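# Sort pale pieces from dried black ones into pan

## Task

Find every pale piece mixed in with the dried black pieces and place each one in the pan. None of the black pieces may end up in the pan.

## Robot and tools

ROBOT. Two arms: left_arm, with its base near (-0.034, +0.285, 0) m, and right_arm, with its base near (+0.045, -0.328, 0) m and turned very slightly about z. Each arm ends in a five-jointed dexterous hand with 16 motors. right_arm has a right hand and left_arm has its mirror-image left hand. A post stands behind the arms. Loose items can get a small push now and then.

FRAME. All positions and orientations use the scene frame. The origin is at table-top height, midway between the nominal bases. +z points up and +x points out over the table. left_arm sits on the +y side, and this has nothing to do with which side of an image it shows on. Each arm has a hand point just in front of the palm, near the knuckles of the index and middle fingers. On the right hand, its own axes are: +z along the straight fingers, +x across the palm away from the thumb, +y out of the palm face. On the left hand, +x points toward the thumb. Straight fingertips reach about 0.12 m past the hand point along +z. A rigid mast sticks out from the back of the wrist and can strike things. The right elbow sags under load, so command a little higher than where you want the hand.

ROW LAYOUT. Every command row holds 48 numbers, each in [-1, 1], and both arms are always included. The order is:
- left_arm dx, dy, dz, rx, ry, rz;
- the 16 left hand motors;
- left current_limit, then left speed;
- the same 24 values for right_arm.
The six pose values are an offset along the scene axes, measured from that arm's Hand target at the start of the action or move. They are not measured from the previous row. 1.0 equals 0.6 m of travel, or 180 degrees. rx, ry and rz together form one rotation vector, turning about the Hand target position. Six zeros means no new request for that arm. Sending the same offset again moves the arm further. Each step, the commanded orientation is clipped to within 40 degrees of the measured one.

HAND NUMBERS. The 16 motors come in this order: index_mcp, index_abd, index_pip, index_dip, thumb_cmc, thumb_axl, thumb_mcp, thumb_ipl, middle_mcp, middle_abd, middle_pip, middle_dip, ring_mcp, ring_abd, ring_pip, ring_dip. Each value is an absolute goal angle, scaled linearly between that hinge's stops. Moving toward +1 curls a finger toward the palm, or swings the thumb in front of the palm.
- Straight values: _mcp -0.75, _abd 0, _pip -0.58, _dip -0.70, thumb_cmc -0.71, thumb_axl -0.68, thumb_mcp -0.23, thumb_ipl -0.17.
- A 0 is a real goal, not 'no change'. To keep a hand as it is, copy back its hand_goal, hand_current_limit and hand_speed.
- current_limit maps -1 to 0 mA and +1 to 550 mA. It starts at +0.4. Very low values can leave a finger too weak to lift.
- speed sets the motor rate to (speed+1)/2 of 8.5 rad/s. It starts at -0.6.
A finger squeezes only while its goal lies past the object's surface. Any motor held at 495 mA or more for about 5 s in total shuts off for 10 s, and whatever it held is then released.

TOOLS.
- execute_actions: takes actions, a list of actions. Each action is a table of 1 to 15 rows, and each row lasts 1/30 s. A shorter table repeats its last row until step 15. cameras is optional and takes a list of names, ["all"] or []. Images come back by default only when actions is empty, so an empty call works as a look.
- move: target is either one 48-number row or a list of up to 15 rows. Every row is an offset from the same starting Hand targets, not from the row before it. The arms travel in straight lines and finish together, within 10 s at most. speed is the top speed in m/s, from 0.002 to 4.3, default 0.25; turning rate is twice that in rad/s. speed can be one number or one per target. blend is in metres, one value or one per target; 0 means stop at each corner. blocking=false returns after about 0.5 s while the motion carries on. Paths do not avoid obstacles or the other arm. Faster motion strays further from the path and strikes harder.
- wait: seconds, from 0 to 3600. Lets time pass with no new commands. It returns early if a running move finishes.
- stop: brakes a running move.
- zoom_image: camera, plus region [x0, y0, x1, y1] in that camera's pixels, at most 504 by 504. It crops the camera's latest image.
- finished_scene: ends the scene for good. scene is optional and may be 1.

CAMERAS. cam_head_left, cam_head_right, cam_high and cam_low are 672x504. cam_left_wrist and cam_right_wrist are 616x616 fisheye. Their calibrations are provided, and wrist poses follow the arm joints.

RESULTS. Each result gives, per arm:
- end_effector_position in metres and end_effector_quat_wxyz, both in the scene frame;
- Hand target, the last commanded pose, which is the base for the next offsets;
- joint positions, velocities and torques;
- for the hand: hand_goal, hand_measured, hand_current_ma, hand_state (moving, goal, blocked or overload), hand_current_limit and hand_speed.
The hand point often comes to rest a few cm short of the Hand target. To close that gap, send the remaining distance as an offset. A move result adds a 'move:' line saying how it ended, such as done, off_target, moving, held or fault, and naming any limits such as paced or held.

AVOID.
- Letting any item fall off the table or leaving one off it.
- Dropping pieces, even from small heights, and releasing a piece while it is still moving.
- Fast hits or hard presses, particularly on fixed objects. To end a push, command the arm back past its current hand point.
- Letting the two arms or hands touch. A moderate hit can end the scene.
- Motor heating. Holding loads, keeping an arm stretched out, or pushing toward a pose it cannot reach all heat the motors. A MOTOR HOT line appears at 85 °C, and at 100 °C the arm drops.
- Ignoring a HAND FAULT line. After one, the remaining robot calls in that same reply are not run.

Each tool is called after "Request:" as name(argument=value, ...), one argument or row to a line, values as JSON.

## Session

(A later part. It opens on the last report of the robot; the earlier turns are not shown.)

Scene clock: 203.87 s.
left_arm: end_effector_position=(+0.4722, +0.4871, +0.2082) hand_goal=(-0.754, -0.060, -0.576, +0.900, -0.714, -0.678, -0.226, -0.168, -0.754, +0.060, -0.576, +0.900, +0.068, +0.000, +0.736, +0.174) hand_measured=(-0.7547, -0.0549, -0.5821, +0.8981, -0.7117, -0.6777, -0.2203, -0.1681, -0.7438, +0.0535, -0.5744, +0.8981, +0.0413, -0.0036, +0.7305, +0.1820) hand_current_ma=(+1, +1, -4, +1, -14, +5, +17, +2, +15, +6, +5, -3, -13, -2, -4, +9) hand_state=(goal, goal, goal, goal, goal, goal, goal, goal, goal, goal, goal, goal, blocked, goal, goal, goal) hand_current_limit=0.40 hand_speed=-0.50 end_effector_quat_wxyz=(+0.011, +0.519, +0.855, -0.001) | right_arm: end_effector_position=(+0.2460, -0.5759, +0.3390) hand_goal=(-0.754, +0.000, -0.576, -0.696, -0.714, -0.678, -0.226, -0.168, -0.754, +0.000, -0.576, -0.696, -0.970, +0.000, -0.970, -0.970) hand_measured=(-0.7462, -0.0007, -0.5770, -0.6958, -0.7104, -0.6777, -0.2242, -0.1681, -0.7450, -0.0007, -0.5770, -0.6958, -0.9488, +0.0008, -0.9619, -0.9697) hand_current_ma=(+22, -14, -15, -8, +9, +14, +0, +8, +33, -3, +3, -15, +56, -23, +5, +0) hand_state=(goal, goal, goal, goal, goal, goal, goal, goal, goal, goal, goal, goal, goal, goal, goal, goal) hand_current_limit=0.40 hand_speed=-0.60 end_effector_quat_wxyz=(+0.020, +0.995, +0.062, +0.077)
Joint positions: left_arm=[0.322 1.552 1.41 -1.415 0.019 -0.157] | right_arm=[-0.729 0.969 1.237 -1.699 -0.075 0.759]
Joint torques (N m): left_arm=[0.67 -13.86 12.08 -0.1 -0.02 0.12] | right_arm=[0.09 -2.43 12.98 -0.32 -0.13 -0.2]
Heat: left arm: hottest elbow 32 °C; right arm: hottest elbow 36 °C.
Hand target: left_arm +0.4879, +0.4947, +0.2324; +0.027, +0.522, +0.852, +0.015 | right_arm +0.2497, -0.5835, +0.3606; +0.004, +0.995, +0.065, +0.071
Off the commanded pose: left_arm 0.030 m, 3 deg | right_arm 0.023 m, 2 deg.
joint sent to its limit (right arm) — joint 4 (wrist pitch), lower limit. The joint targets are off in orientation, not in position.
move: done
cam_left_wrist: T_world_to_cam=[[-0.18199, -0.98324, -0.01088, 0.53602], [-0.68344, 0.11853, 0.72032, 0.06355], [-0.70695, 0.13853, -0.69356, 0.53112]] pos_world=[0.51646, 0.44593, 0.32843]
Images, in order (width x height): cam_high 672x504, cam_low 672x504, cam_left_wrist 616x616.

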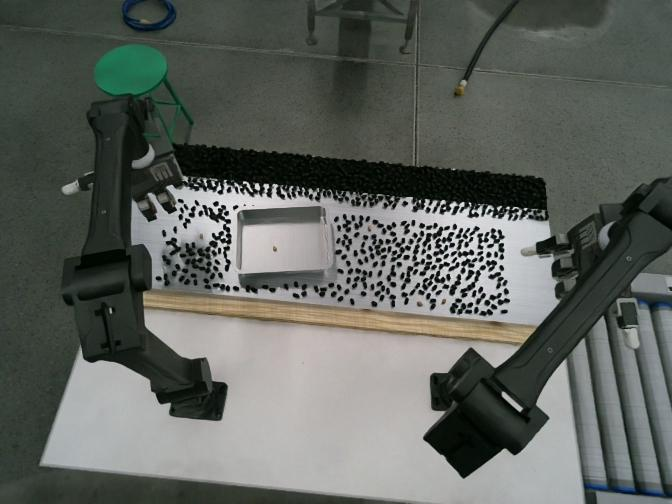

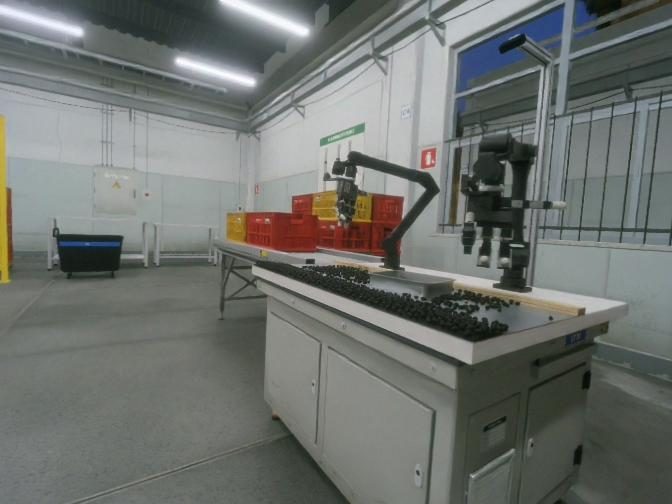

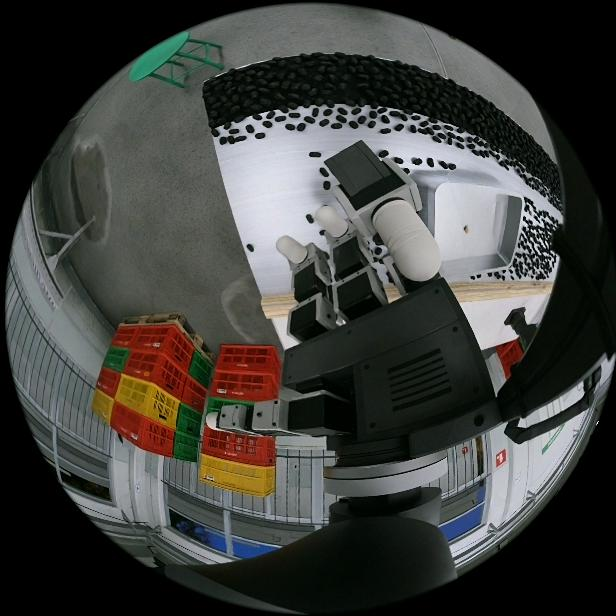

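Request:
move(
  target=[
    [-0.0512,-0.1512,-0.0707,0,0.018,0.011, -0.754,0.073,-0.576,-0.696,-0.714,-0.678,-0.226,-0.168,-0.754,-0.073,-0.576,-0.696,0.068,0.0,0.737,0.174,0.4,-0.5, 0,0,0,0,0,0, -0.754,0,-0.576,-0.696,-0.714,-0.678,-0.226,-0.168,-0.754,0,-0.576,-0.696,-0.97,0,-0.97,-0.97,0.4,-0.6],
    [-0.0512,-0.1512,-0.1765,0,0.018,0.011, -0.754,-0.28,-0.576,-0.696,-0.714,-0.678,-0.226,-0.168,-0.754,0.28,-0.576,-0.696,0.068,0.0,0.737,0.174,0.4,-0.8, 0,0,0,0,0,0, -0.754,0,-0.576,-0.696,-0.714,-0.678,-0.226,-0.168,-0.754,0,-0.576,-0.696,-0.97,0,-0.97,-0.97,0.4,-0.6],
    [-0.0312,-0.1512,-0.06,0,0,0.011, -0.754,-0.06,-0.576,0.9,-0.714,-0.678,-0.226,-0.168,-0.754,0.06,-0.576,0.9,0.068,0.0,0.737,0.174,0.4,-0.4, 0,0,0,0,0,0, -0.754,0,-0.576,-0.696,-0.714,-0.678,-0.226,-0.168,-0.754,0,-0.576,-0.696,-0.97,0,-0.97,-0.97,0.4,-0.6],
  ],
  speed=[0.12,0.08,0.1],
  cameras=["cam_left_wrist","cam_high"],
)

Request:
zoom_image(
  camera="cam_left_wrist",
  region=[260, 140, 400, 280],
)

Request:
zoom_image(
  camera="cam_high",
  region=[160, 190, 230, 260],
)

Scene clock: 210.37 s.
left_arm: end_effector_position=(+0.4526, +0.4047, +0.1662) hand_goal=(-0.754, -0.060, -0.576, +0.900, -0.714, -0.678, -0.226, -0.168, -0.754, +0.060, -0.576, +0.900, +0.068, +0.000, +0.736, +0.174) hand_measured=(-0.7547, -0.0578, -0.5770, +0.9006, -0.7129, -0.6777, -0.2183, -0.1672, -0.7511, +0.0565, -0.5782, +0.8993, +0.0401, -0.0036, +0.7318, +0.1808) hand_current_ma=(+3, +4, -8, +2, +0, +3, +13, +6, +12, +19, +2, -6, -14, -4, -6, +3) hand_state=(goal, goal, goal, goal, goal, goal, goal, goal, goal, goal, goal, goal, blocked, goal, goal, goal) hand_current_limit=0.40 hand_speed=-0.40 end_effector_quat_wxyz=(+0.004, +0.511, +0.860, -0.001) | right_arm: end_effector_position=(+0.2460, -0.5759, +0.3390) hand_goal=(-0.754, +0.000, -0.576, -0.696, -0.714, -0.678, -0.226, -0.168, -0.754, +0.000, -0.576, -0.696, -0.970, +0.000, -0.970, -0.970) hand_measured=(-0.7474, -0.0007, -0.5770, -0.6971, -0.7092, -0.6777, -0.2232, -0.1681, -0.7450, +0.0008, -0.5770, -0.6958, -0.9500, -0.0007, -0.9632, -0.9697) hand_current_ma=(+15, -9, +1, -6, -10, +1, +5, +3, +32, +1, +2, +6, +61, -10, +10, +10) hand_state=(goal, goal, goal, goal, goal, goal, goal, goal, goal, goal, goal, goal, goal, goal, goal, goal) hand_current_limit=0.40 hand_speed=-0.60 end_effector_quat_wxyz=(+0.020, +0.995, +0.062, +0.077)
Joint positions: left_arm=[0.144 1.485 1.223 -1.304 0.007 -0.356] | right_arm=[-0.729 0.969 1.237 -1.699 -0.075 0.759]
Joint torques (N m): left_arm=[-0.67 -13.98 11.59 -0.21 -0.05 -0.18] | right_arm=[0.09 -2.37 13 -0.32 -0.12 -0.21]
Heat: left arm: hottest elbow 32 °C; right arm: hottest elbow 36 °C.
Hand target: left_arm +0.4693, +0.4038, +0.1964; +0.027, +0.507, +0.861, +0.015 | right_arm +0.2497, -0.5835, +0.3606; +0.004, +0.995, +0.065, +0.071
Off the commanded pose: left_arm 0.034 m, 3 deg | right_arm 0.023 m, 2 deg.
joint sent to its limit (right arm) — joint 4 (wrist pitch), lower limit. The joint targets are off in orientation, not in position.
move: off_target (left_arm); target 3's new numbers were sent with left_arm's hand 0.034 m and 3 deg from that target
cam_left_wrist: T_world_to_cam=[[-0.16217, -0.98663, -0.01603, 0.4443], [-0.67599, 0.09925, 0.7302, 0.09289], [-0.71884, 0.12925, -0.68305, 0.50692]] pos_world=[0.49924, 0.36362, 0.28554]
Images, in order (width x height): cam_high 672x504, cam_left_wrist 616x616.

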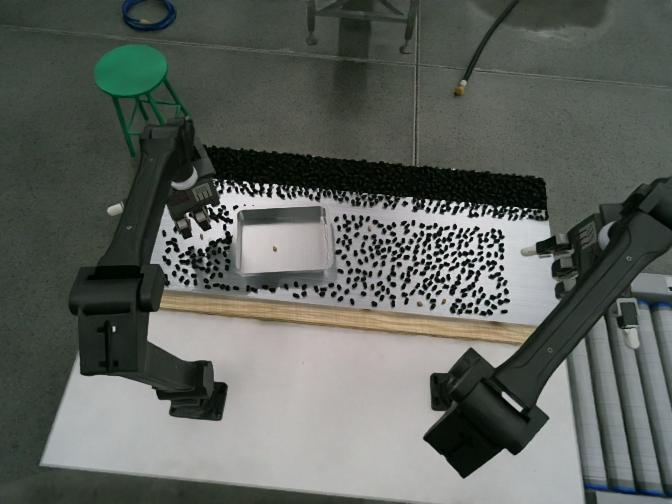

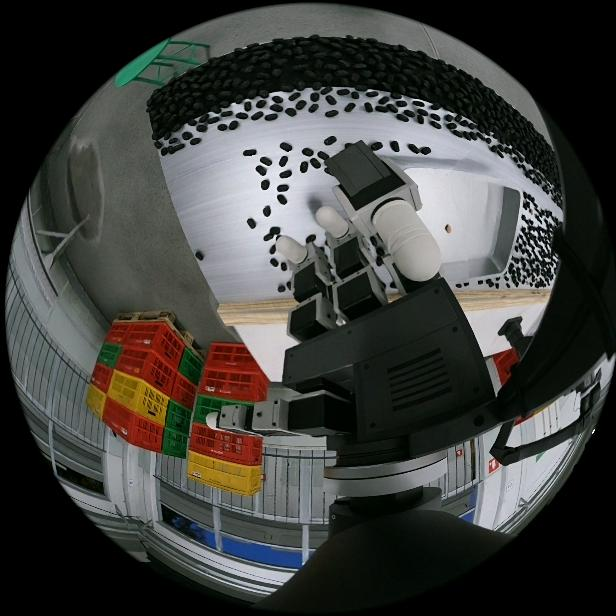

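Scaled by 3.600 from the camera's image (finer frame: 880x880).

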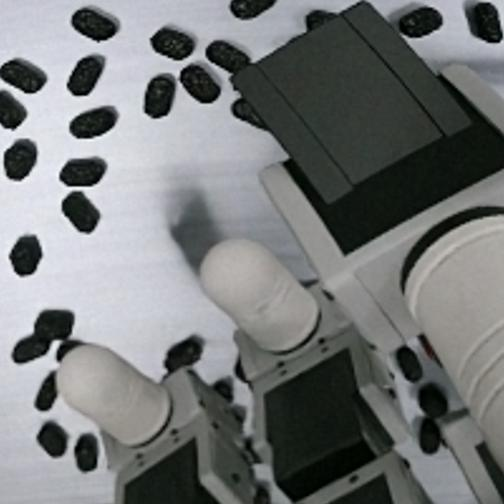

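Scaled by 7.200 from the camera's image (finer frame: 960x720).

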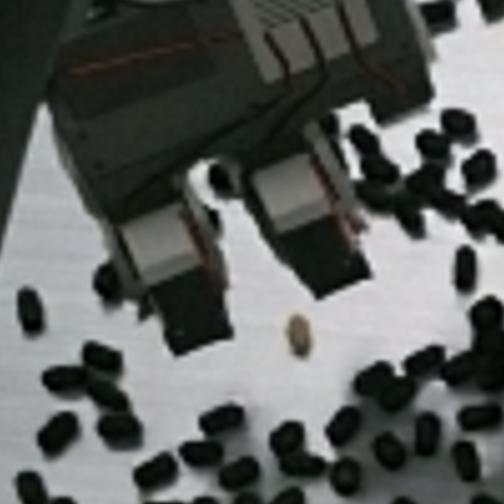

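Request:
move(
  target=[
    [0.0028,0.0145,-0.1523,0,0.018,0, -0.754,-0.06,-0.576,0.9,-0.714,-0.678,-0.226,-0.168,-0.754,0.06,-0.576,0.9,0.068,0.0,0.737,0.174,0.4,-0.5, 0,0,0,0,0,0, -0.754,0,-0.576,-0.696,-0.714,-0.678,-0.226,-0.168,-0.754,0,-0.576,-0.696,-0.97,0,-0.97,-0.97,0.4,-0.6],
    [0.0028,0.0145,-0.1798,0,0.018,0, -0.754,-0.06,-0.576,0.9,-0.714,-0.678,-0.226,-0.168,-0.754,0.06,-0.576,0.9,0.068,0.0,0.737,0.174,0.4,-0.8, 0,0,0,0,0,0, -0.754,0,-0.576,-0.696,-0.714,-0.678,-0.226,-0.168,-0.754,0,-0.576,-0.696,-0.97,0,-0.97,-0.97,0.4,-0.6],
  ],
  speed=[0.08,0.04],
  cameras=["cam_left_wrist","cam_low"],
)

Request:
zoom_image(
  camera="cam_left_wrist",
  region=[290, 200, 360, 270],
)

Request:
zoom_image(
  camera="cam_low",
  region=[440, 265, 500, 325],
)

Scene clock: 213.77 s.
left_arm: end_effector_position=(+0.4710, +0.4077, +0.0938) hand_goal=(-0.754, -0.060, -0.576, +0.900, -0.714, -0.678, -0.226, -0.168, -0.754, +0.060, -0.576, +0.900, +0.068, +0.000, +0.736, +0.174) hand_measured=(-0.7547, -0.0549, -0.5821, +0.8993, -0.7117, -0.6777, -0.2203, -0.1672, -0.7559, +0.0565, -0.5821, +0.8981, +0.0413, -0.0036, +0.7305, +0.1808) hand_current_ma=(+13, +4, -2, +4, -9, +5, +9, +7, +4, +9, +3, +7, -16, +7, -8, +12) hand_state=(goal, goal, goal, goal, goal, goal, goal, goal, goal, goal, goal, goal, blocked, goal, goal, goal) hand_current_limit=0.40 hand_speed=-0.80 end_effector_quat_wxyz=(+0.003, +0.511, +0.860, +0.000) | right_arm: end_effector_position=(+0.2460, -0.5759, +0.3390) hand_goal=(-0.754, +0.000, -0.576, -0.696, -0.714, -0.678, -0.226, -0.168, -0.754, +0.000, -0.576, -0.696, -0.970, +0.000, -0.970, -0.970) hand_measured=(-0.7462, -0.0007, -0.5770, -0.6958, -0.7104, -0.6777, -0.2242, -0.1672, -0.7450, +0.0008, -0.5757, -0.6958, -0.9488, +0.0008, -0.9619, -0.9697) hand_current_ma=(+16, -2, +3, -16, +11, -1, +6, +10, +25, -13, -15, +18, +45, -2, -2, +14) hand_state=(goal, goal, goal, goal, goal, goal, goal, goal, goal, goal, goal, goal, goal, goal, goal, goal) hand_current_limit=0.40 hand_speed=-0.60 end_effector_quat_wxyz=(+0.020, +0.995, +0.062, +0.077)
Joint positions: left_arm=[0.144 1.598 1.152 -1.12 0.005 -0.356] | right_arm=[-0.729 0.969 1.237 -1.699 -0.075 0.759]
Joint torques (N m): left_arm=[0.79 -13.51 6.68 0.77 -0.31 -0.01] | right_arm=[0.09 -2.49 13 -0.32 -0.12 -0.21]
Heat: left arm: hottest elbow 32 °C; right arm: hottest elbow 36 °C.
Hand target: left_arm +0.4709, +0.4126, +0.0886; +0.003, +0.508, +0.862, +0.001 | right_arm +0.2497, -0.5835, +0.3606; +0.004, +0.995, +0.065, +0.071
Off the commanded pose: left_arm 0.007 m, 0 deg | right_arm 0.023 m, 2 deg.
joint sent to its limit (right arm) — joint 4 (wrist pitch), lower limit. The joint targets are off in orientation, not in position.
move: done
cam_left_wrist: T_world_to_cam=[[-0.16209, -0.98662, -0.0178, 0.44913], [-0.67582, 0.09785, 0.73054, 0.15842], [-0.71903, 0.13044, -0.68263, 0.46992]] pos_world=[0.51774, 0.36632, 0.21304]
Images, in order (width x height): cam_low 672x504, cam_left_wrist 616x616.

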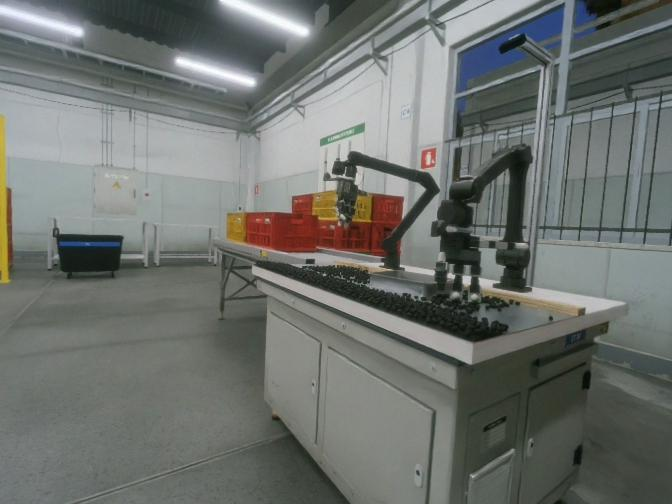

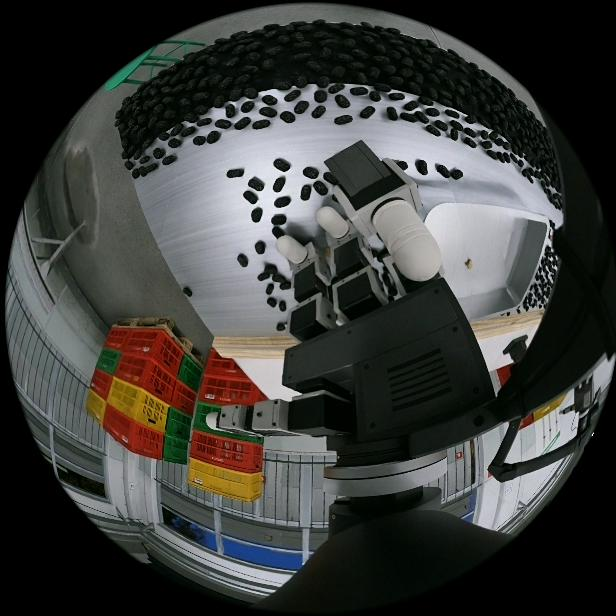

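Scaled by 7.200 from the camera's image (finer frame: 880x880).

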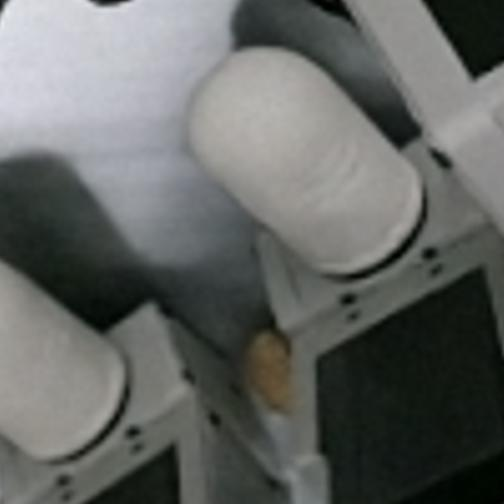

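Scaled by 8.400 from the camera's image (finer frame: 960x720).

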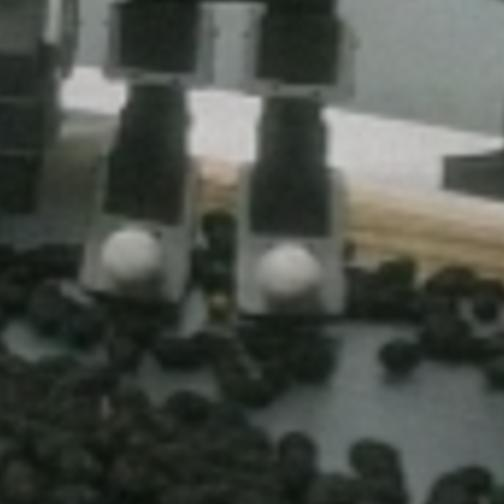

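Request:
move(
  target=[
    [0,0,0,0,0,0, -0.754,0.15,-0.576,0.9,-0.714,-0.678,-0.226,-0.168,-0.754,-0.15,-0.576,0.9,0.068,0.0,0.737,0.174,0.4,-0.9, 0,0,0,0,0,0, -0.754,0,-0.576,-0.696,-0.714,-0.678,-0.226,-0.168,-0.754,0,-0.576,-0.696,-0.97,0,-0.97,-0.97,0.4,-0.6],
    [0,0,0,0,0,0, -0.754,0.2,-0.576,0.9,-0.714,-0.678,-0.226,-0.168,-0.754,-0.2,-0.576,0.9,0.068,0.0,0.737,0.174,0.4,-0.9, 0,0,0,0,0,0, -0.754,0,-0.576,-0.696,-0.714,-0.678,-0.226,-0.168,-0.754,0,-0.576,-0.696,-0.97,0,-0.97,-0.97,0.4,-0.6],
    [0.016,0,0.05,0,-0.018,0, -0.754,0.2,-0.576,0.9,-0.714,-0.678,-0.226,-0.168,-0.754,-0.2,-0.576,0.9,0.068,0.0,0.737,0.174,0.4,-0.9, 0,0,0,0,0,0, -0.754,0,-0.576,-0.696,-0.714,-0.678,-0.226,-0.168,-0.754,0,-0.576,-0.696,-0.97,0,-0.97,-0.97,0.4,-0.6],
    [0.02,0,0.12,0,-0.022,0, -0.754,0.2,-0.576,0.9,-0.714,-0.678,-0.226,-0.168,-0.754,-0.2,-0.576,0.9,0.068,0.0,0.737,0.174,0.4,-0.9, 0,0,0,0,0,0, -0.754,0,-0.576,-0.696,-0.714,-0.678,-0.226,-0.168,-0.754,0,-0.576,-0.696,-0.97,0,-0.97,-0.97,0.4,-0.6],
  ],
  speed=0.05,
  cameras=["cam_left_wrist","cam_low","cam_high"],
)

Request:
zoom_image(
  camera="cam_left_wrist",
  region=[290, 200, 360, 270],
)

Request:
zoom_image(
  camera="cam_low",
  region=[440, 255, 500, 315],
)

Request:
zoom_image(
  camera="cam_high",
  region=[160, 190, 230, 260],
)

Scene clock: 217.87 s.
left_arm: end_effector_position=(+0.4639, +0.4061, +0.1266) hand_goal=(-0.754, +0.200, -0.576, +0.900, -0.714, -0.678, -0.226, -0.168, -0.754, -0.200, -0.576, +0.900, +0.068, +0.000, +0.736, +0.174) hand_measured=(-0.7619, +0.0374, -0.5821, +0.8993, -0.7117, -0.6777, -0.2203, -0.1681, -0.7498, -0.0124, -0.5782, +0.8981, +0.0413, -0.0036, +0.7305, +0.1808) hand_current_ma=(-1, -71, -11, +2, -8, +0, +3, +9, +8, +107, -3, -8, -13, -13, -3, +10) hand_state=(goal, blocked, goal, goal, goal, goal, goal, goal, goal, blocked, goal, goal, blocked, goal, goal, goal) hand_current_limit=0.40 hand_speed=-0.90 end_effector_quat_wxyz=(+0.006, +0.511, +0.860, +0.000) | right_arm: end_effector_position=(+0.2460, -0.5759, +0.3390) hand_goal=(-0.754, +0.000, -0.576, -0.696, -0.714, -0.678, -0.226, -0.168, -0.754, +0.000, -0.576, -0.696, -0.970, +0.000, -0.970, -0.970) hand_measured=(-0.7474, -0.0007, -0.5770, -0.6958, -0.7104, -0.6777, -0.2242, -0.1681, -0.7450, +0.0008, -0.5770, -0.6958, -0.9500, -0.0007, -0.9619, -0.9697) hand_current_ma=(+24, -11, -2, -4, +15, -8, -4, +10, +30, -10, -7, -15, +51, -7, +21, +15) hand_state=(goal, goal, goal, goal, goal, goal, goal, goal, goal, goal, goal, goal, goal, goal, goal, goal) hand_current_limit=0.40 hand_speed=-0.60 end_effector_quat_wxyz=(+0.020, +0.995, +0.062, +0.077)
Joint positions: left_arm=[0.144 1.544 1.18 -1.199 0.008 -0.356] | right_arm=[-0.729 0.969 1.237 -1.699 -0.075 0.759]
Joint torques (N m): left_arm=[0.79 -15.15 11.44 -0.24 -0.03 -0.01] | right_arm=[0.09 -2.49 13 -0.31 -0.12 -0.21]
Heat: left arm: hottest elbow 32 °C; right arm: hottest elbow 36 °C.
Hand target: left_arm +0.4829, +0.4125, +0.1605; +0.032, +0.507, +0.861, +0.019 | right_arm +0.2497, -0.5835, +0.3606; +0.004, +0.995, +0.065, +0.071
Off the commanded pose: left_arm 0.039 m, 4 deg | right_arm 0.023 m, 2 deg.
joint sent to its limit (right arm) — joint 4 (wrist pitch), lower limit. The joint targets are off in orientation, not in position.
move: off_target (left_arm)
cam_left_wrist: T_world_to_cam=[[-0.16207, -0.98665, -0.01569, 0.44669], [-0.67889, 0.09995, 0.7274, 0.13074], [-0.71613, 0.12855, -0.68603, 0.48733]] pos_world=[0.51014, 0.36502, 0.24624]
Images, in order (width x height): cam_high 672x504, cam_low 672x504, cam_left_wrist 616x616.

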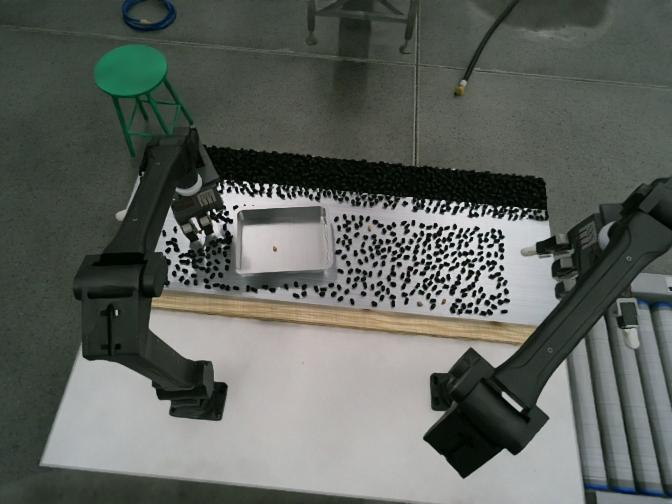

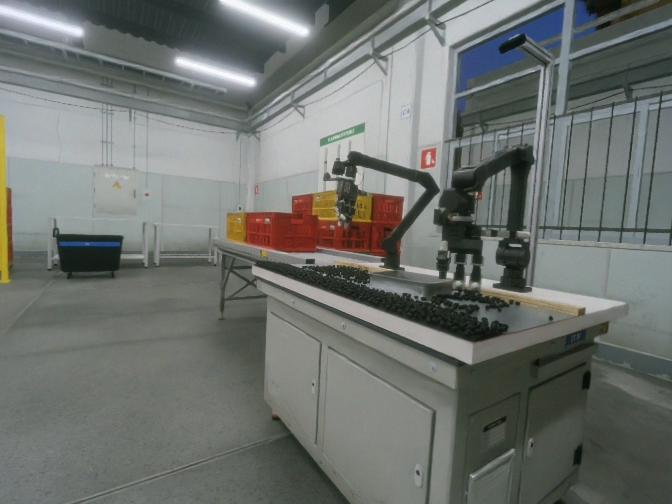

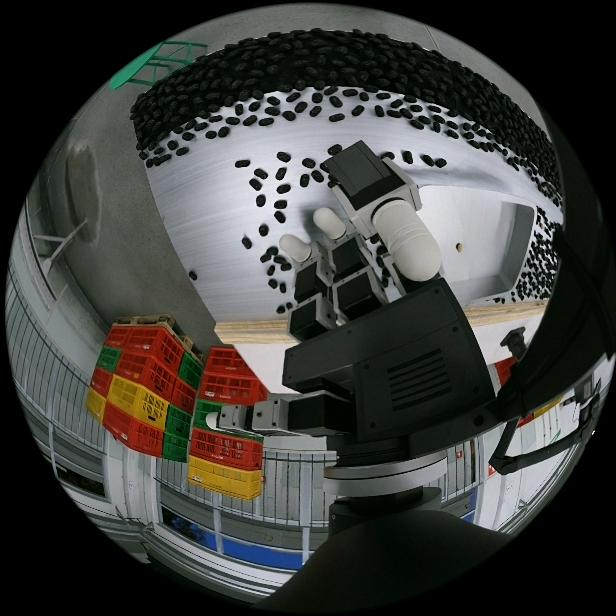

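Scaled by 7.200 from the camera's image (finer frame: 880x880).

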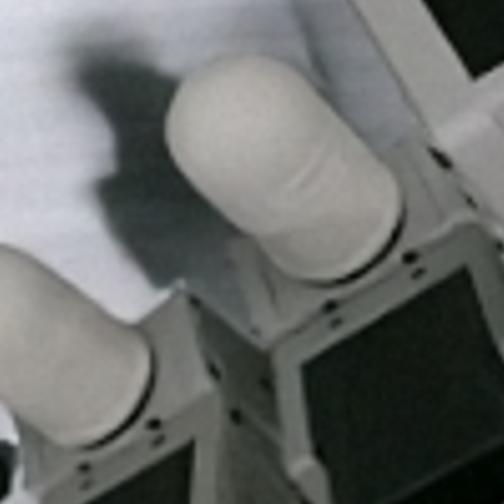

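Scaled by 8.400 from the camera's image (finer frame: 960x720).

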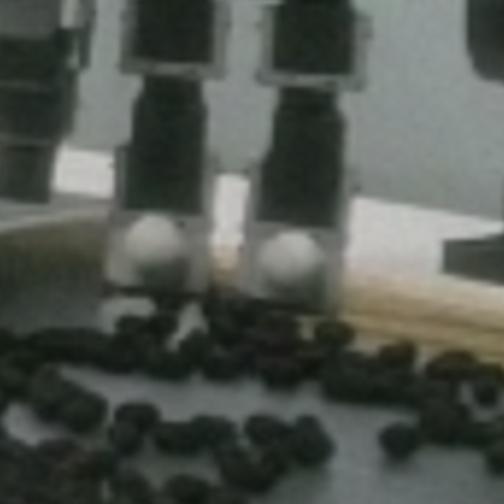

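Scaled by 7.200 from the camera's image (finer frame: 960x720).

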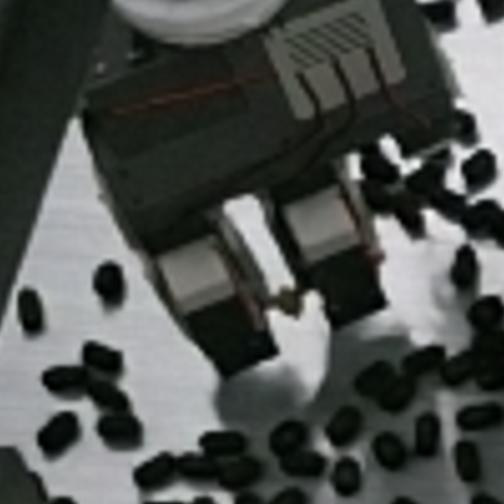

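Request:
move(
  target=[
    [0,0,0.0917,0,0,0, -0.754,0.2,-0.576,0.9,-0.714,-0.678,-0.226,-0.168,-0.754,-0.2,-0.576,0.9,0.068,0.0,0.737,0.174,0.4,-0.9, 0,0,0,0,0,0, -0.754,0,-0.576,-0.696,-0.714,-0.678,-0.226,-0.168,-0.754,0,-0.576,-0.696,-0.97,0,-0.97,-0.97,0.4,-0.6],
    [-0.0172,-0.4675,0.0917,0,0,0, -0.754,0.2,-0.576,0.9,-0.714,-0.678,-0.226,-0.168,-0.754,-0.2,-0.576,0.9,0.068,0.0,0.737,0.174,0.4,-0.9, 0,0,0,0,0,0, -0.754,0,-0.576,-0.696,-0.714,-0.678,-0.226,-0.168,-0.754,0,-0.576,-0.696,-0.97,0,-0.97,-0.97,0.4,-0.6],
    [-0.0455,-0.465,-0.0592,0,0.022,0, -0.754,0.2,-0.576,0.9,-0.714,-0.678,-0.226,-0.168,-0.754,-0.2,-0.576,0.9,0.068,0.0,0.737,0.174,0.4,-0.9, 0,0,0,0,0,0, -0.754,0,-0.576,-0.696,-0.714,-0.678,-0.226,-0.168,-0.754,0,-0.576,-0.696,-0.97,0,-0.97,-0.97,0.4,-0.6],
  ],
  speed=0.1,
  blend=[0.02,0,0],
  cameras=["cam_left_wrist","cam_low","cam_high"],
)

Request:
zoom_image(
  camera="cam_left_wrist",
  region=[260, 150, 400, 290],
)

Request:
zoom_image(
  camera="cam_high",
  region=[220, 170, 340, 290],
)

Scene clock: 223.37 s.
left_arm: end_effector_position=(+0.4553, +0.1373, +0.1260) hand_goal=(-0.754, +0.200, -0.576, +0.900, -0.714, -0.678, -0.226, -0.168, -0.754, -0.200, -0.576, +0.900, +0.068, +0.000, +0.736, +0.174) hand_measured=(-0.7607, +0.0374, -0.5821, +0.8993, -0.7192, -0.6777, -0.2193, -0.1681, -0.7486, -0.0109, -0.5782, +0.8981, +0.0413, -0.0036, +0.7305, +0.1808) hand_current_ma=(+6, -72, -12, -3, -16, +4, +3, +3, +0, +111, -1, -1, -19, -7, -6, +5) hand_state=(goal, blocked, goal, goal, goal, goal, goal, goal, goal, blocked, goal, goal, blocked, goal, goal, goal) hand_current_limit=0.40 hand_speed=-0.90 end_effector_quat_wxyz=(-0.003, +0.511, +0.860, +0.002) | right_arm: end_effector_position=(+0.2460, -0.5759, +0.3390) hand_goal=(-0.754, +0.000, -0.576, -0.696, -0.714, -0.678, -0.226, -0.168, -0.754, +0.000, -0.576, -0.696, -0.970, +0.000, -0.970, -0.970) hand_measured=(-0.7462, +0.0008, -0.5770, -0.6971, -0.7104, -0.6777, -0.2242, -0.1681, -0.7450, -0.0007, -0.5770, -0.6958, -0.9500, +0.0008, -0.9632, -0.9697) hand_current_ma=(-1, -8, -1, -6, +14, -2, +0, +6, +25, +2, -14, +8, +45, -8, +20, -12) hand_state=(goal, goal, goal, goal, goal, goal, goal, goal, goal, goal, goal, goal, goal, goal, goal, goal) hand_current_limit=0.40 hand_speed=-0.60 end_effector_quat_wxyz=(+0.020, +0.995, +0.062, +0.077)
Joint positions: left_arm=[-0.455 1.64 1.294 -1.231 -0.005 -0.953] | right_arm=[-0.729 0.969 1.237 -1.699 -0.075 0.759]
Joint torques (N m): left_arm=[-0.56 -14.86 7.16 0.65 -0.08 -0.18] | right_arm=[0.03 -2.37 12.98 -0.32 -0.13 -0.21]
Heat: left arm: hottest elbow 33 °C; right arm: hottest elbow 36 °C.
Hand target: left_arm +0.4557, +0.1335, +0.1249; +0.003, +0.508, +0.862, +0.001 | right_arm +0.2497, -0.5835, +0.3606; +0.004, +0.995, +0.065, +0.071
Off the commanded pose: left_arm 0.004 m, 1 deg | right_arm 0.023 m, 2 deg.
joint sent to its limit (right arm) — joint 4 (wrist pitch), lower limit. The joint targets are off in orientation, not in position.
move: done
cam_left_wrist: T_world_to_cam=[[-0.16348, -0.98617, -0.02709, 0.18217], [-0.66993, 0.09082, 0.73685, 0.14821], [-0.7242, 0.13861, -0.67551, 0.51624]] pos_world=[0.50293, 0.09463, 0.24445]
Images, in order (width x height): cam_high 672x504, cam_low 672x504, cam_left_wrist 616x616.

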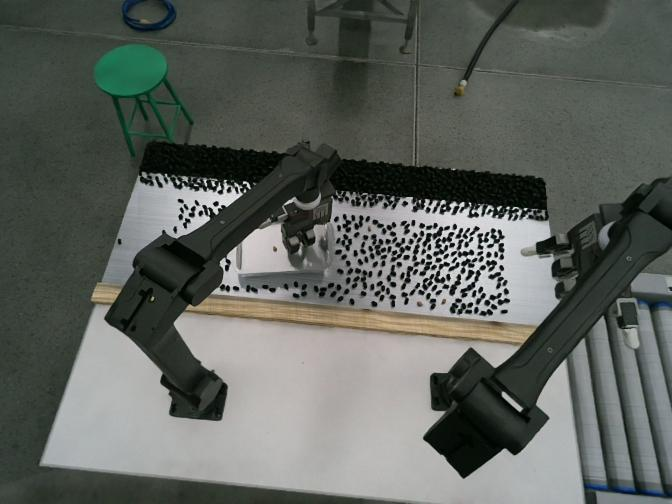

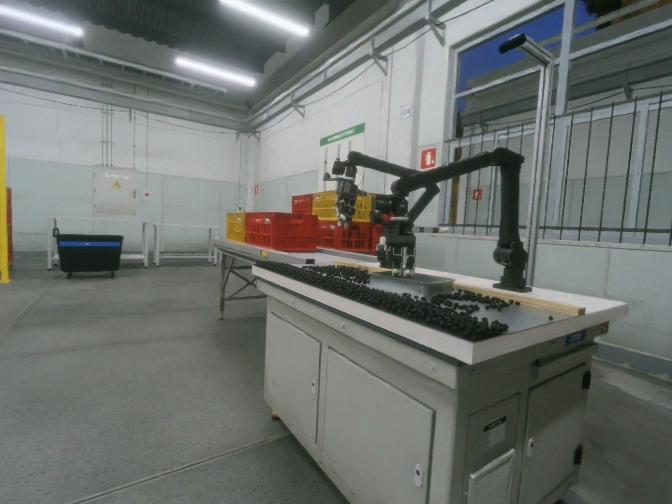

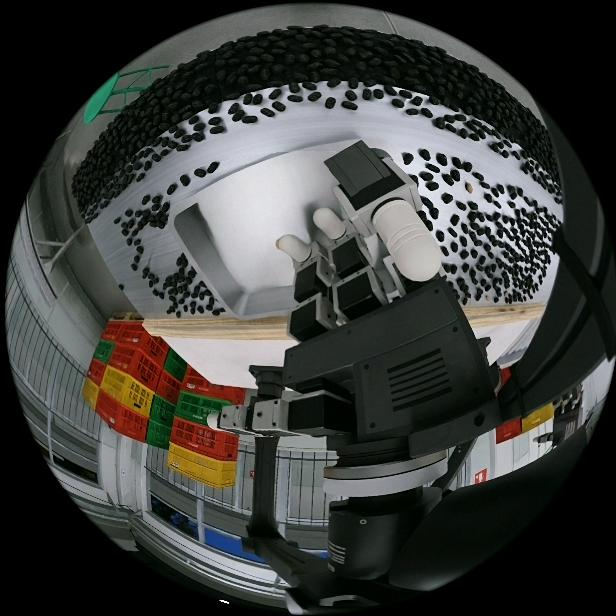

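Scaled by 3.600 from the camera's image (finer frame: 880x880).

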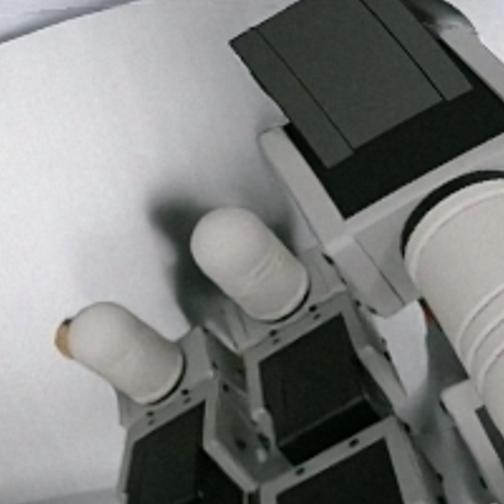

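Scaled by 4.200 from the camera's image (finer frame: 960x720).

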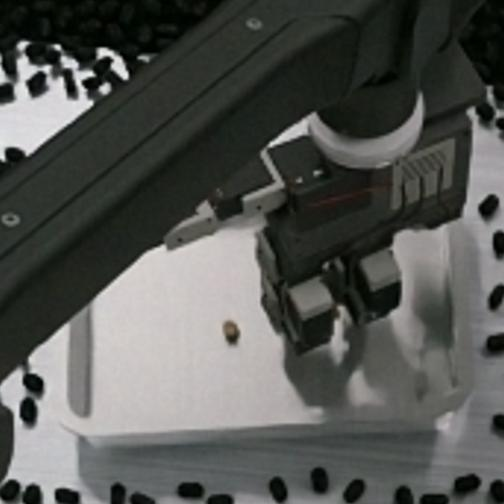

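Request:
execute_actions(
  actions=[],
)

Scene clock: 223.83 s.
left_arm: end_effector_position=(+0.4553, +0.1373, +0.1260) hand_goal=(-0.754, +0.200, -0.576, +0.900, -0.714, -0.678, -0.226, -0.168, -0.754, -0.200, -0.576, +0.900, +0.068, +0.000, +0.736, +0.174) hand_measured=(-0.7607, +0.0374, -0.5834, +0.9006, -0.7192, -0.6777, -0.2203, -0.1672, -0.7498, -0.0139, -0.5770, +0.8981, +0.0413, -0.0021, +0.7305, +0.1820) hand_current_ma=(-1, -74, -17, -7, -12, +7, +8, +9, +12, +104, -6, -7, -17, -14, -2, -4) hand_state=(goal, blocked, goal, goal, goal, goal, goal, goal, goal, blocked, goal, goal, blocked, goal, goal, goal) hand_current_limit=0.40 hand_speed=-0.90 end_effector_quat_wxyz=(-0.003, +0.511, +0.860, +0.002) | right_arm: end_effector_position=(+0.2460, -0.5759, +0.3390) hand_goal=(-0.754, +0.000, -0.576, -0.696, -0.714, -0.678, -0.226, -0.168, -0.754, +0.000, -0.576, -0.696, -0.970, +0.000, -0.970, -0.970) hand_measured=(-0.7474, +0.0008, -0.5770, -0.6958, -0.7104, -0.6767, -0.2242, -0.1672, -0.7462, +0.0008, -0.5770, -0.6958, -0.9500, -0.0007, -0.9632, -0.9697) hand_current_ma=(+28, -9, -11, -1, +9, -6, +3, +4, +21, +8, -9, +9, +40, -4, +3, +21) hand_state=(goal, goal, goal, goal, goal, goal, goal, goal, goal, goal, goal, goal, goal, goal, goal, goal) hand_current_limit=0.40 hand_speed=-0.60 end_effector_quat_wxyz=(+0.020, +0.995, +0.062, +0.077)
Joint positions: left_arm=[-0.455 1.64 1.294 -1.231 -0.005 -0.953] | right_arm=[-0.729 0.969 1.237 -1.699 -0.075 0.759]
Joint velocities: within noise
Joint torques (N m): left_arm=[-0.5 -14.92 7.21 0.64 -0.08 -0.18] | right_arm=[0.03 -2.49 12.98 -0.32 -0.13 -0.21]
Heat: left arm: hottest elbow 33 °C; right arm: hottest elbow 36 °C.
Hand target: left_arm +0.4557, +0.1335, +0.1249; +0.003, +0.508, +0.862, +0.001 | right_arm +0.2497, -0.5835, +0.3606; +0.004, +0.995, +0.065, +0.071
Off the commanded pose: left_arm 0.004 m, 1 deg | right_arm 0.023 m, 2 deg.
camera_calibration:
cam_left_wrist: T_world_to_cam=[[-0.16348, -0.98617, -0.02709, 0.18217], [-0.66993, 0.09082, 0.73685, 0.14821], [-0.7242, 0.13861, -0.67551, 0.51624]] pos_world=[0.50293, 0.09463, 0.24445]
cam_right_wrist: T_world_to_cam=[[-0.68362, -0.72813, -0.04984, -0.20498], [-0.5986, 0.52031, 0.60907, 0.19329], [-0.41755, 0.44621, -0.79155, 0.75929]] pos_world=[0.29262, -0.58863, 0.47307]

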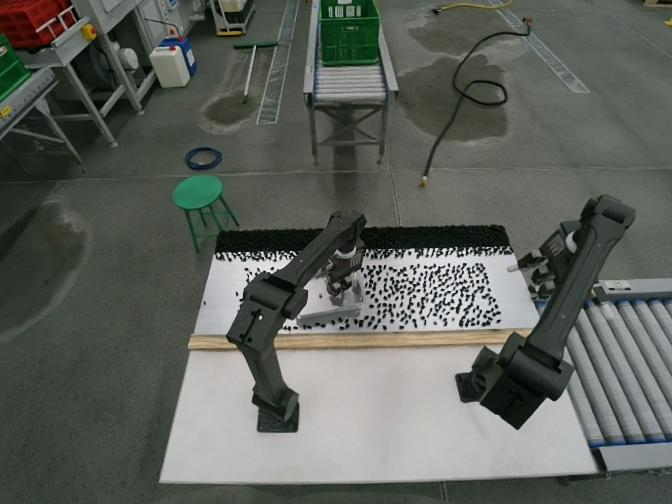

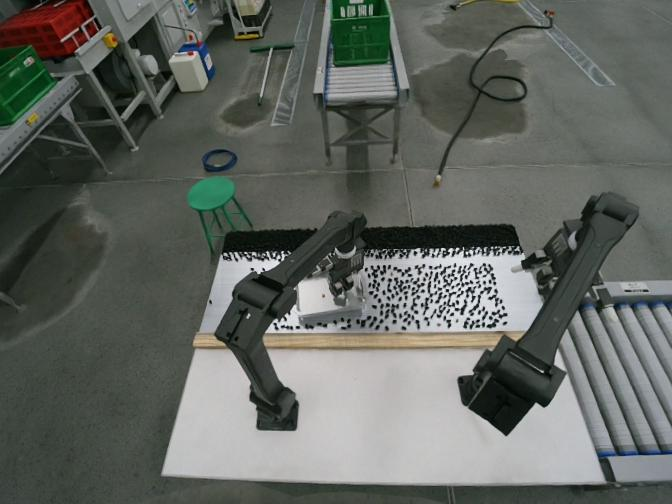

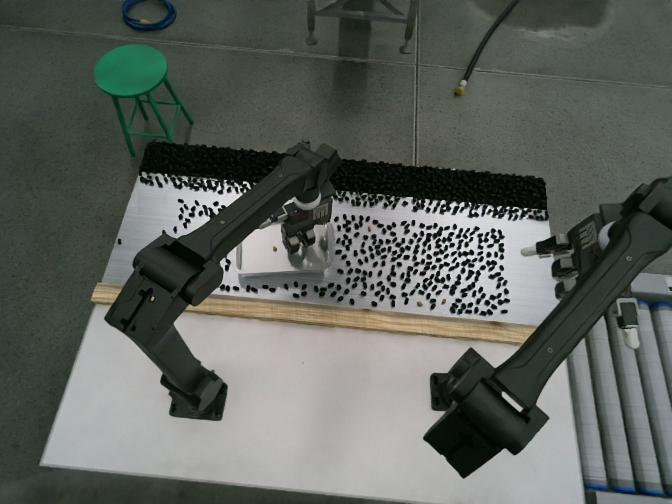

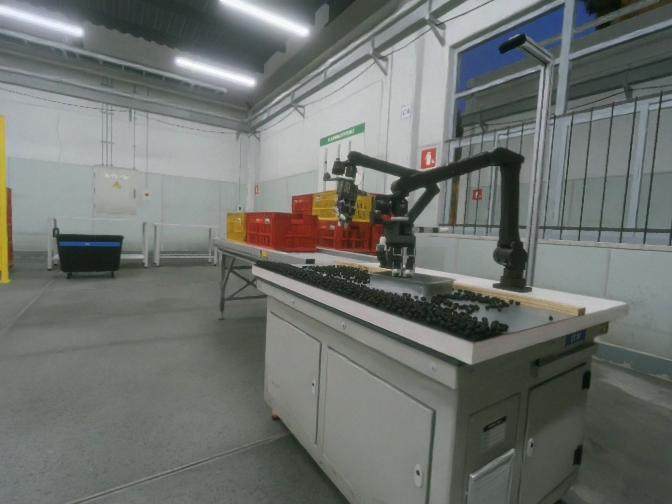

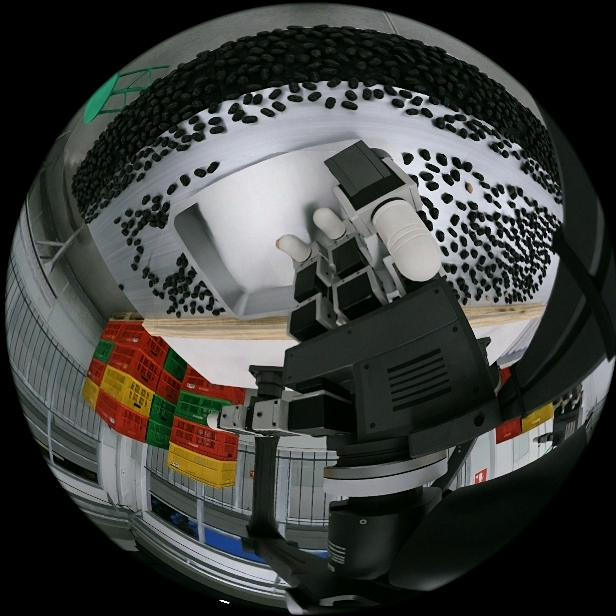

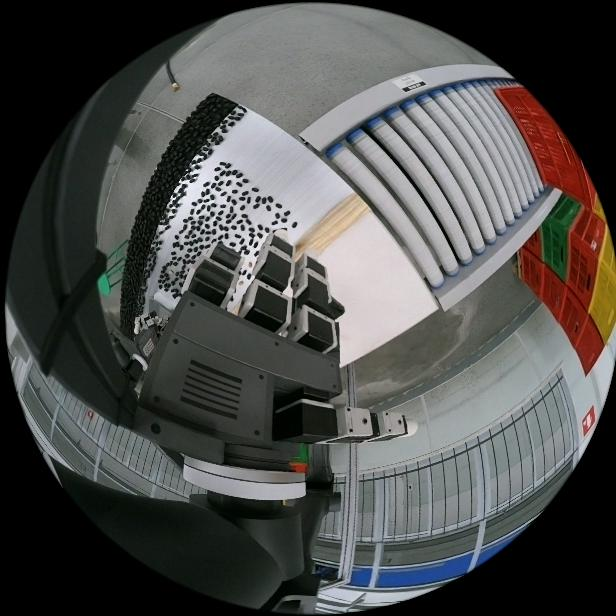

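Request:
move(
  target=[
    [0,0,-0.047,0,0,0,-0.754,0.2,-0.576,0.9,-0.714,-0.678,-0.226,-0.168,-0.754,-0.2,-0.576,0.9,0.068,0,0.737,0.174,0.4,-0.9,0,0,0,0,0,0,-0.754,0,-0.576,-0.696,-0.714,-0.678,-0.226,-0.168,-0.754,0,-0.576,-0.696,-0.97,0,-0.97,-0.97,0.4,-0.6],
    [0,0,-0.057,0,0,0,-0.754,0.2,-0.576,0.9,-0.714,-0.678,-0.226,-0.168,-0.754,-0.2,-0.576,0.9,0.068,0,0.737,0.174,0.4,-0.9,0,0,0,0,0,0,-0.754,0,-0.576,-0.696,-0.714,-0.678,-0.226,-0.168,-0.754,0,-0.576,-0.696,-0.97,0,-0.97,-0.97,0.4,-0.6],
  ],
  speed=[0.08,0.03],
  cameras=["cam_high","cam_low","cam_left_wrist"],
)

Scene clock: 225.40 s.
left_arm: end_effector_position=(+0.4576, +0.1362, +0.0968) hand_goal=(-0.754, +0.200, -0.576, +0.900, -0.714, -0.678, -0.226, -0.168, -0.754, -0.200, -0.576, +0.900, +0.068, +0.000, +0.736, +0.174) hand_measured=(-0.7595, +0.0374, -0.5821, +0.8981, -0.7192, -0.6767, -0.2193, -0.1672, -0.7486, -0.0124, -0.5770, +0.8981, +0.0413, -0.0036, +0.7305, +0.1808) hand_current_ma=(+0, -72, -9, +4, +0, +1, +8, +12, +19, +111, +2, -3, -13, -3, +1, +7) hand_state=(goal, blocked, goal, goal, goal, goal, goal, goal, goal, blocked, goal, goal, blocked, goal, goal, goal) hand_current_limit=0.40 hand_speed=-0.90 end_effector_quat_wxyz=(+0.003, +0.511, +0.860, +0.003) | right_arm: end_effector_position=(+0.2460, -0.5759, +0.3390) hand_goal=(-0.754, +0.000, -0.576, -0.696, -0.714, -0.678, -0.226, -0.168, -0.754, +0.000, -0.576, -0.696, -0.970, +0.000, -0.970, -0.970) hand_measured=(-0.7462, -0.0007, -0.5770, -0.6958, -0.7104, -0.6777, -0.2242, -0.1681, -0.7462, +0.0008, -0.5770, -0.6958, -0.9500, +0.0008, -0.9619, -0.9697) hand_current_ma=(+14, +1, -1, -7, +7, +5, -3, +9, +18, -11, -18, -3, +42, -19, +10, +7) hand_state=(goal, goal, goal, goal, goal, goal, goal, goal, goal, goal, goal, goal, goal, goal, goal, goal) hand_current_limit=0.40 hand_speed=-0.60 end_effector_quat_wxyz=(+0.020, +0.995, +0.062, +0.077)
Joint positions: left_arm=[-0.455 1.667 1.247 -1.143 -0.005 -0.953] | right_arm=[-0.729 0.969 1.237 -1.699 -0.075 0.759]
Joint torques (N m): left_arm=[-0.62 -14.04 6.65 0.66 -0.09 -0.18] | right_arm=[0.09 -2.43 12.98 -0.32 -0.12 -0.21]
Heat: left arm: hottest elbow 33 °C; right arm: hottest elbow 36 °C.
Hand target: left_arm +0.4557, +0.1336, +0.0908; +0.003, +0.508, +0.862, +0.001 | right_arm +0.2497, -0.5835, +0.3606; +0.004, +0.995, +0.065, +0.071
Off the commanded pose: left_arm 0.007 m, 1 deg | right_arm 0.023 m, 2 deg.
joint sent to its limit (right arm) — joint 4 (wrist pitch), lower limit. The joint targets are off in orientation, not in position.
move: done
cam_left_wrist: T_world_to_cam=[[-0.16318, -0.98631, -0.02367, 0.18017], [-0.67777, 0.09464, 0.72915, 0.17513], [-0.71693, 0.13503, -0.68394, 0.4962]] pos_world=[0.50384, 0.09413, 0.21594]

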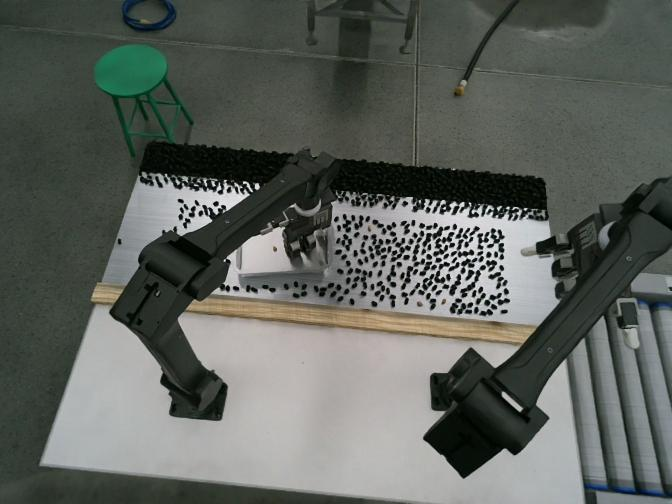

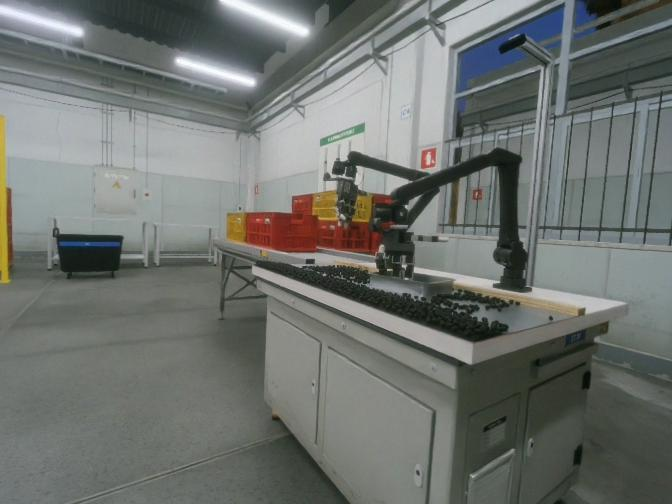

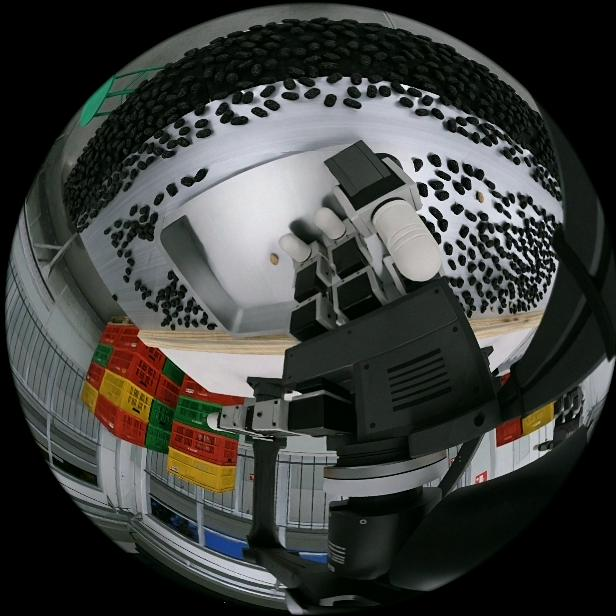

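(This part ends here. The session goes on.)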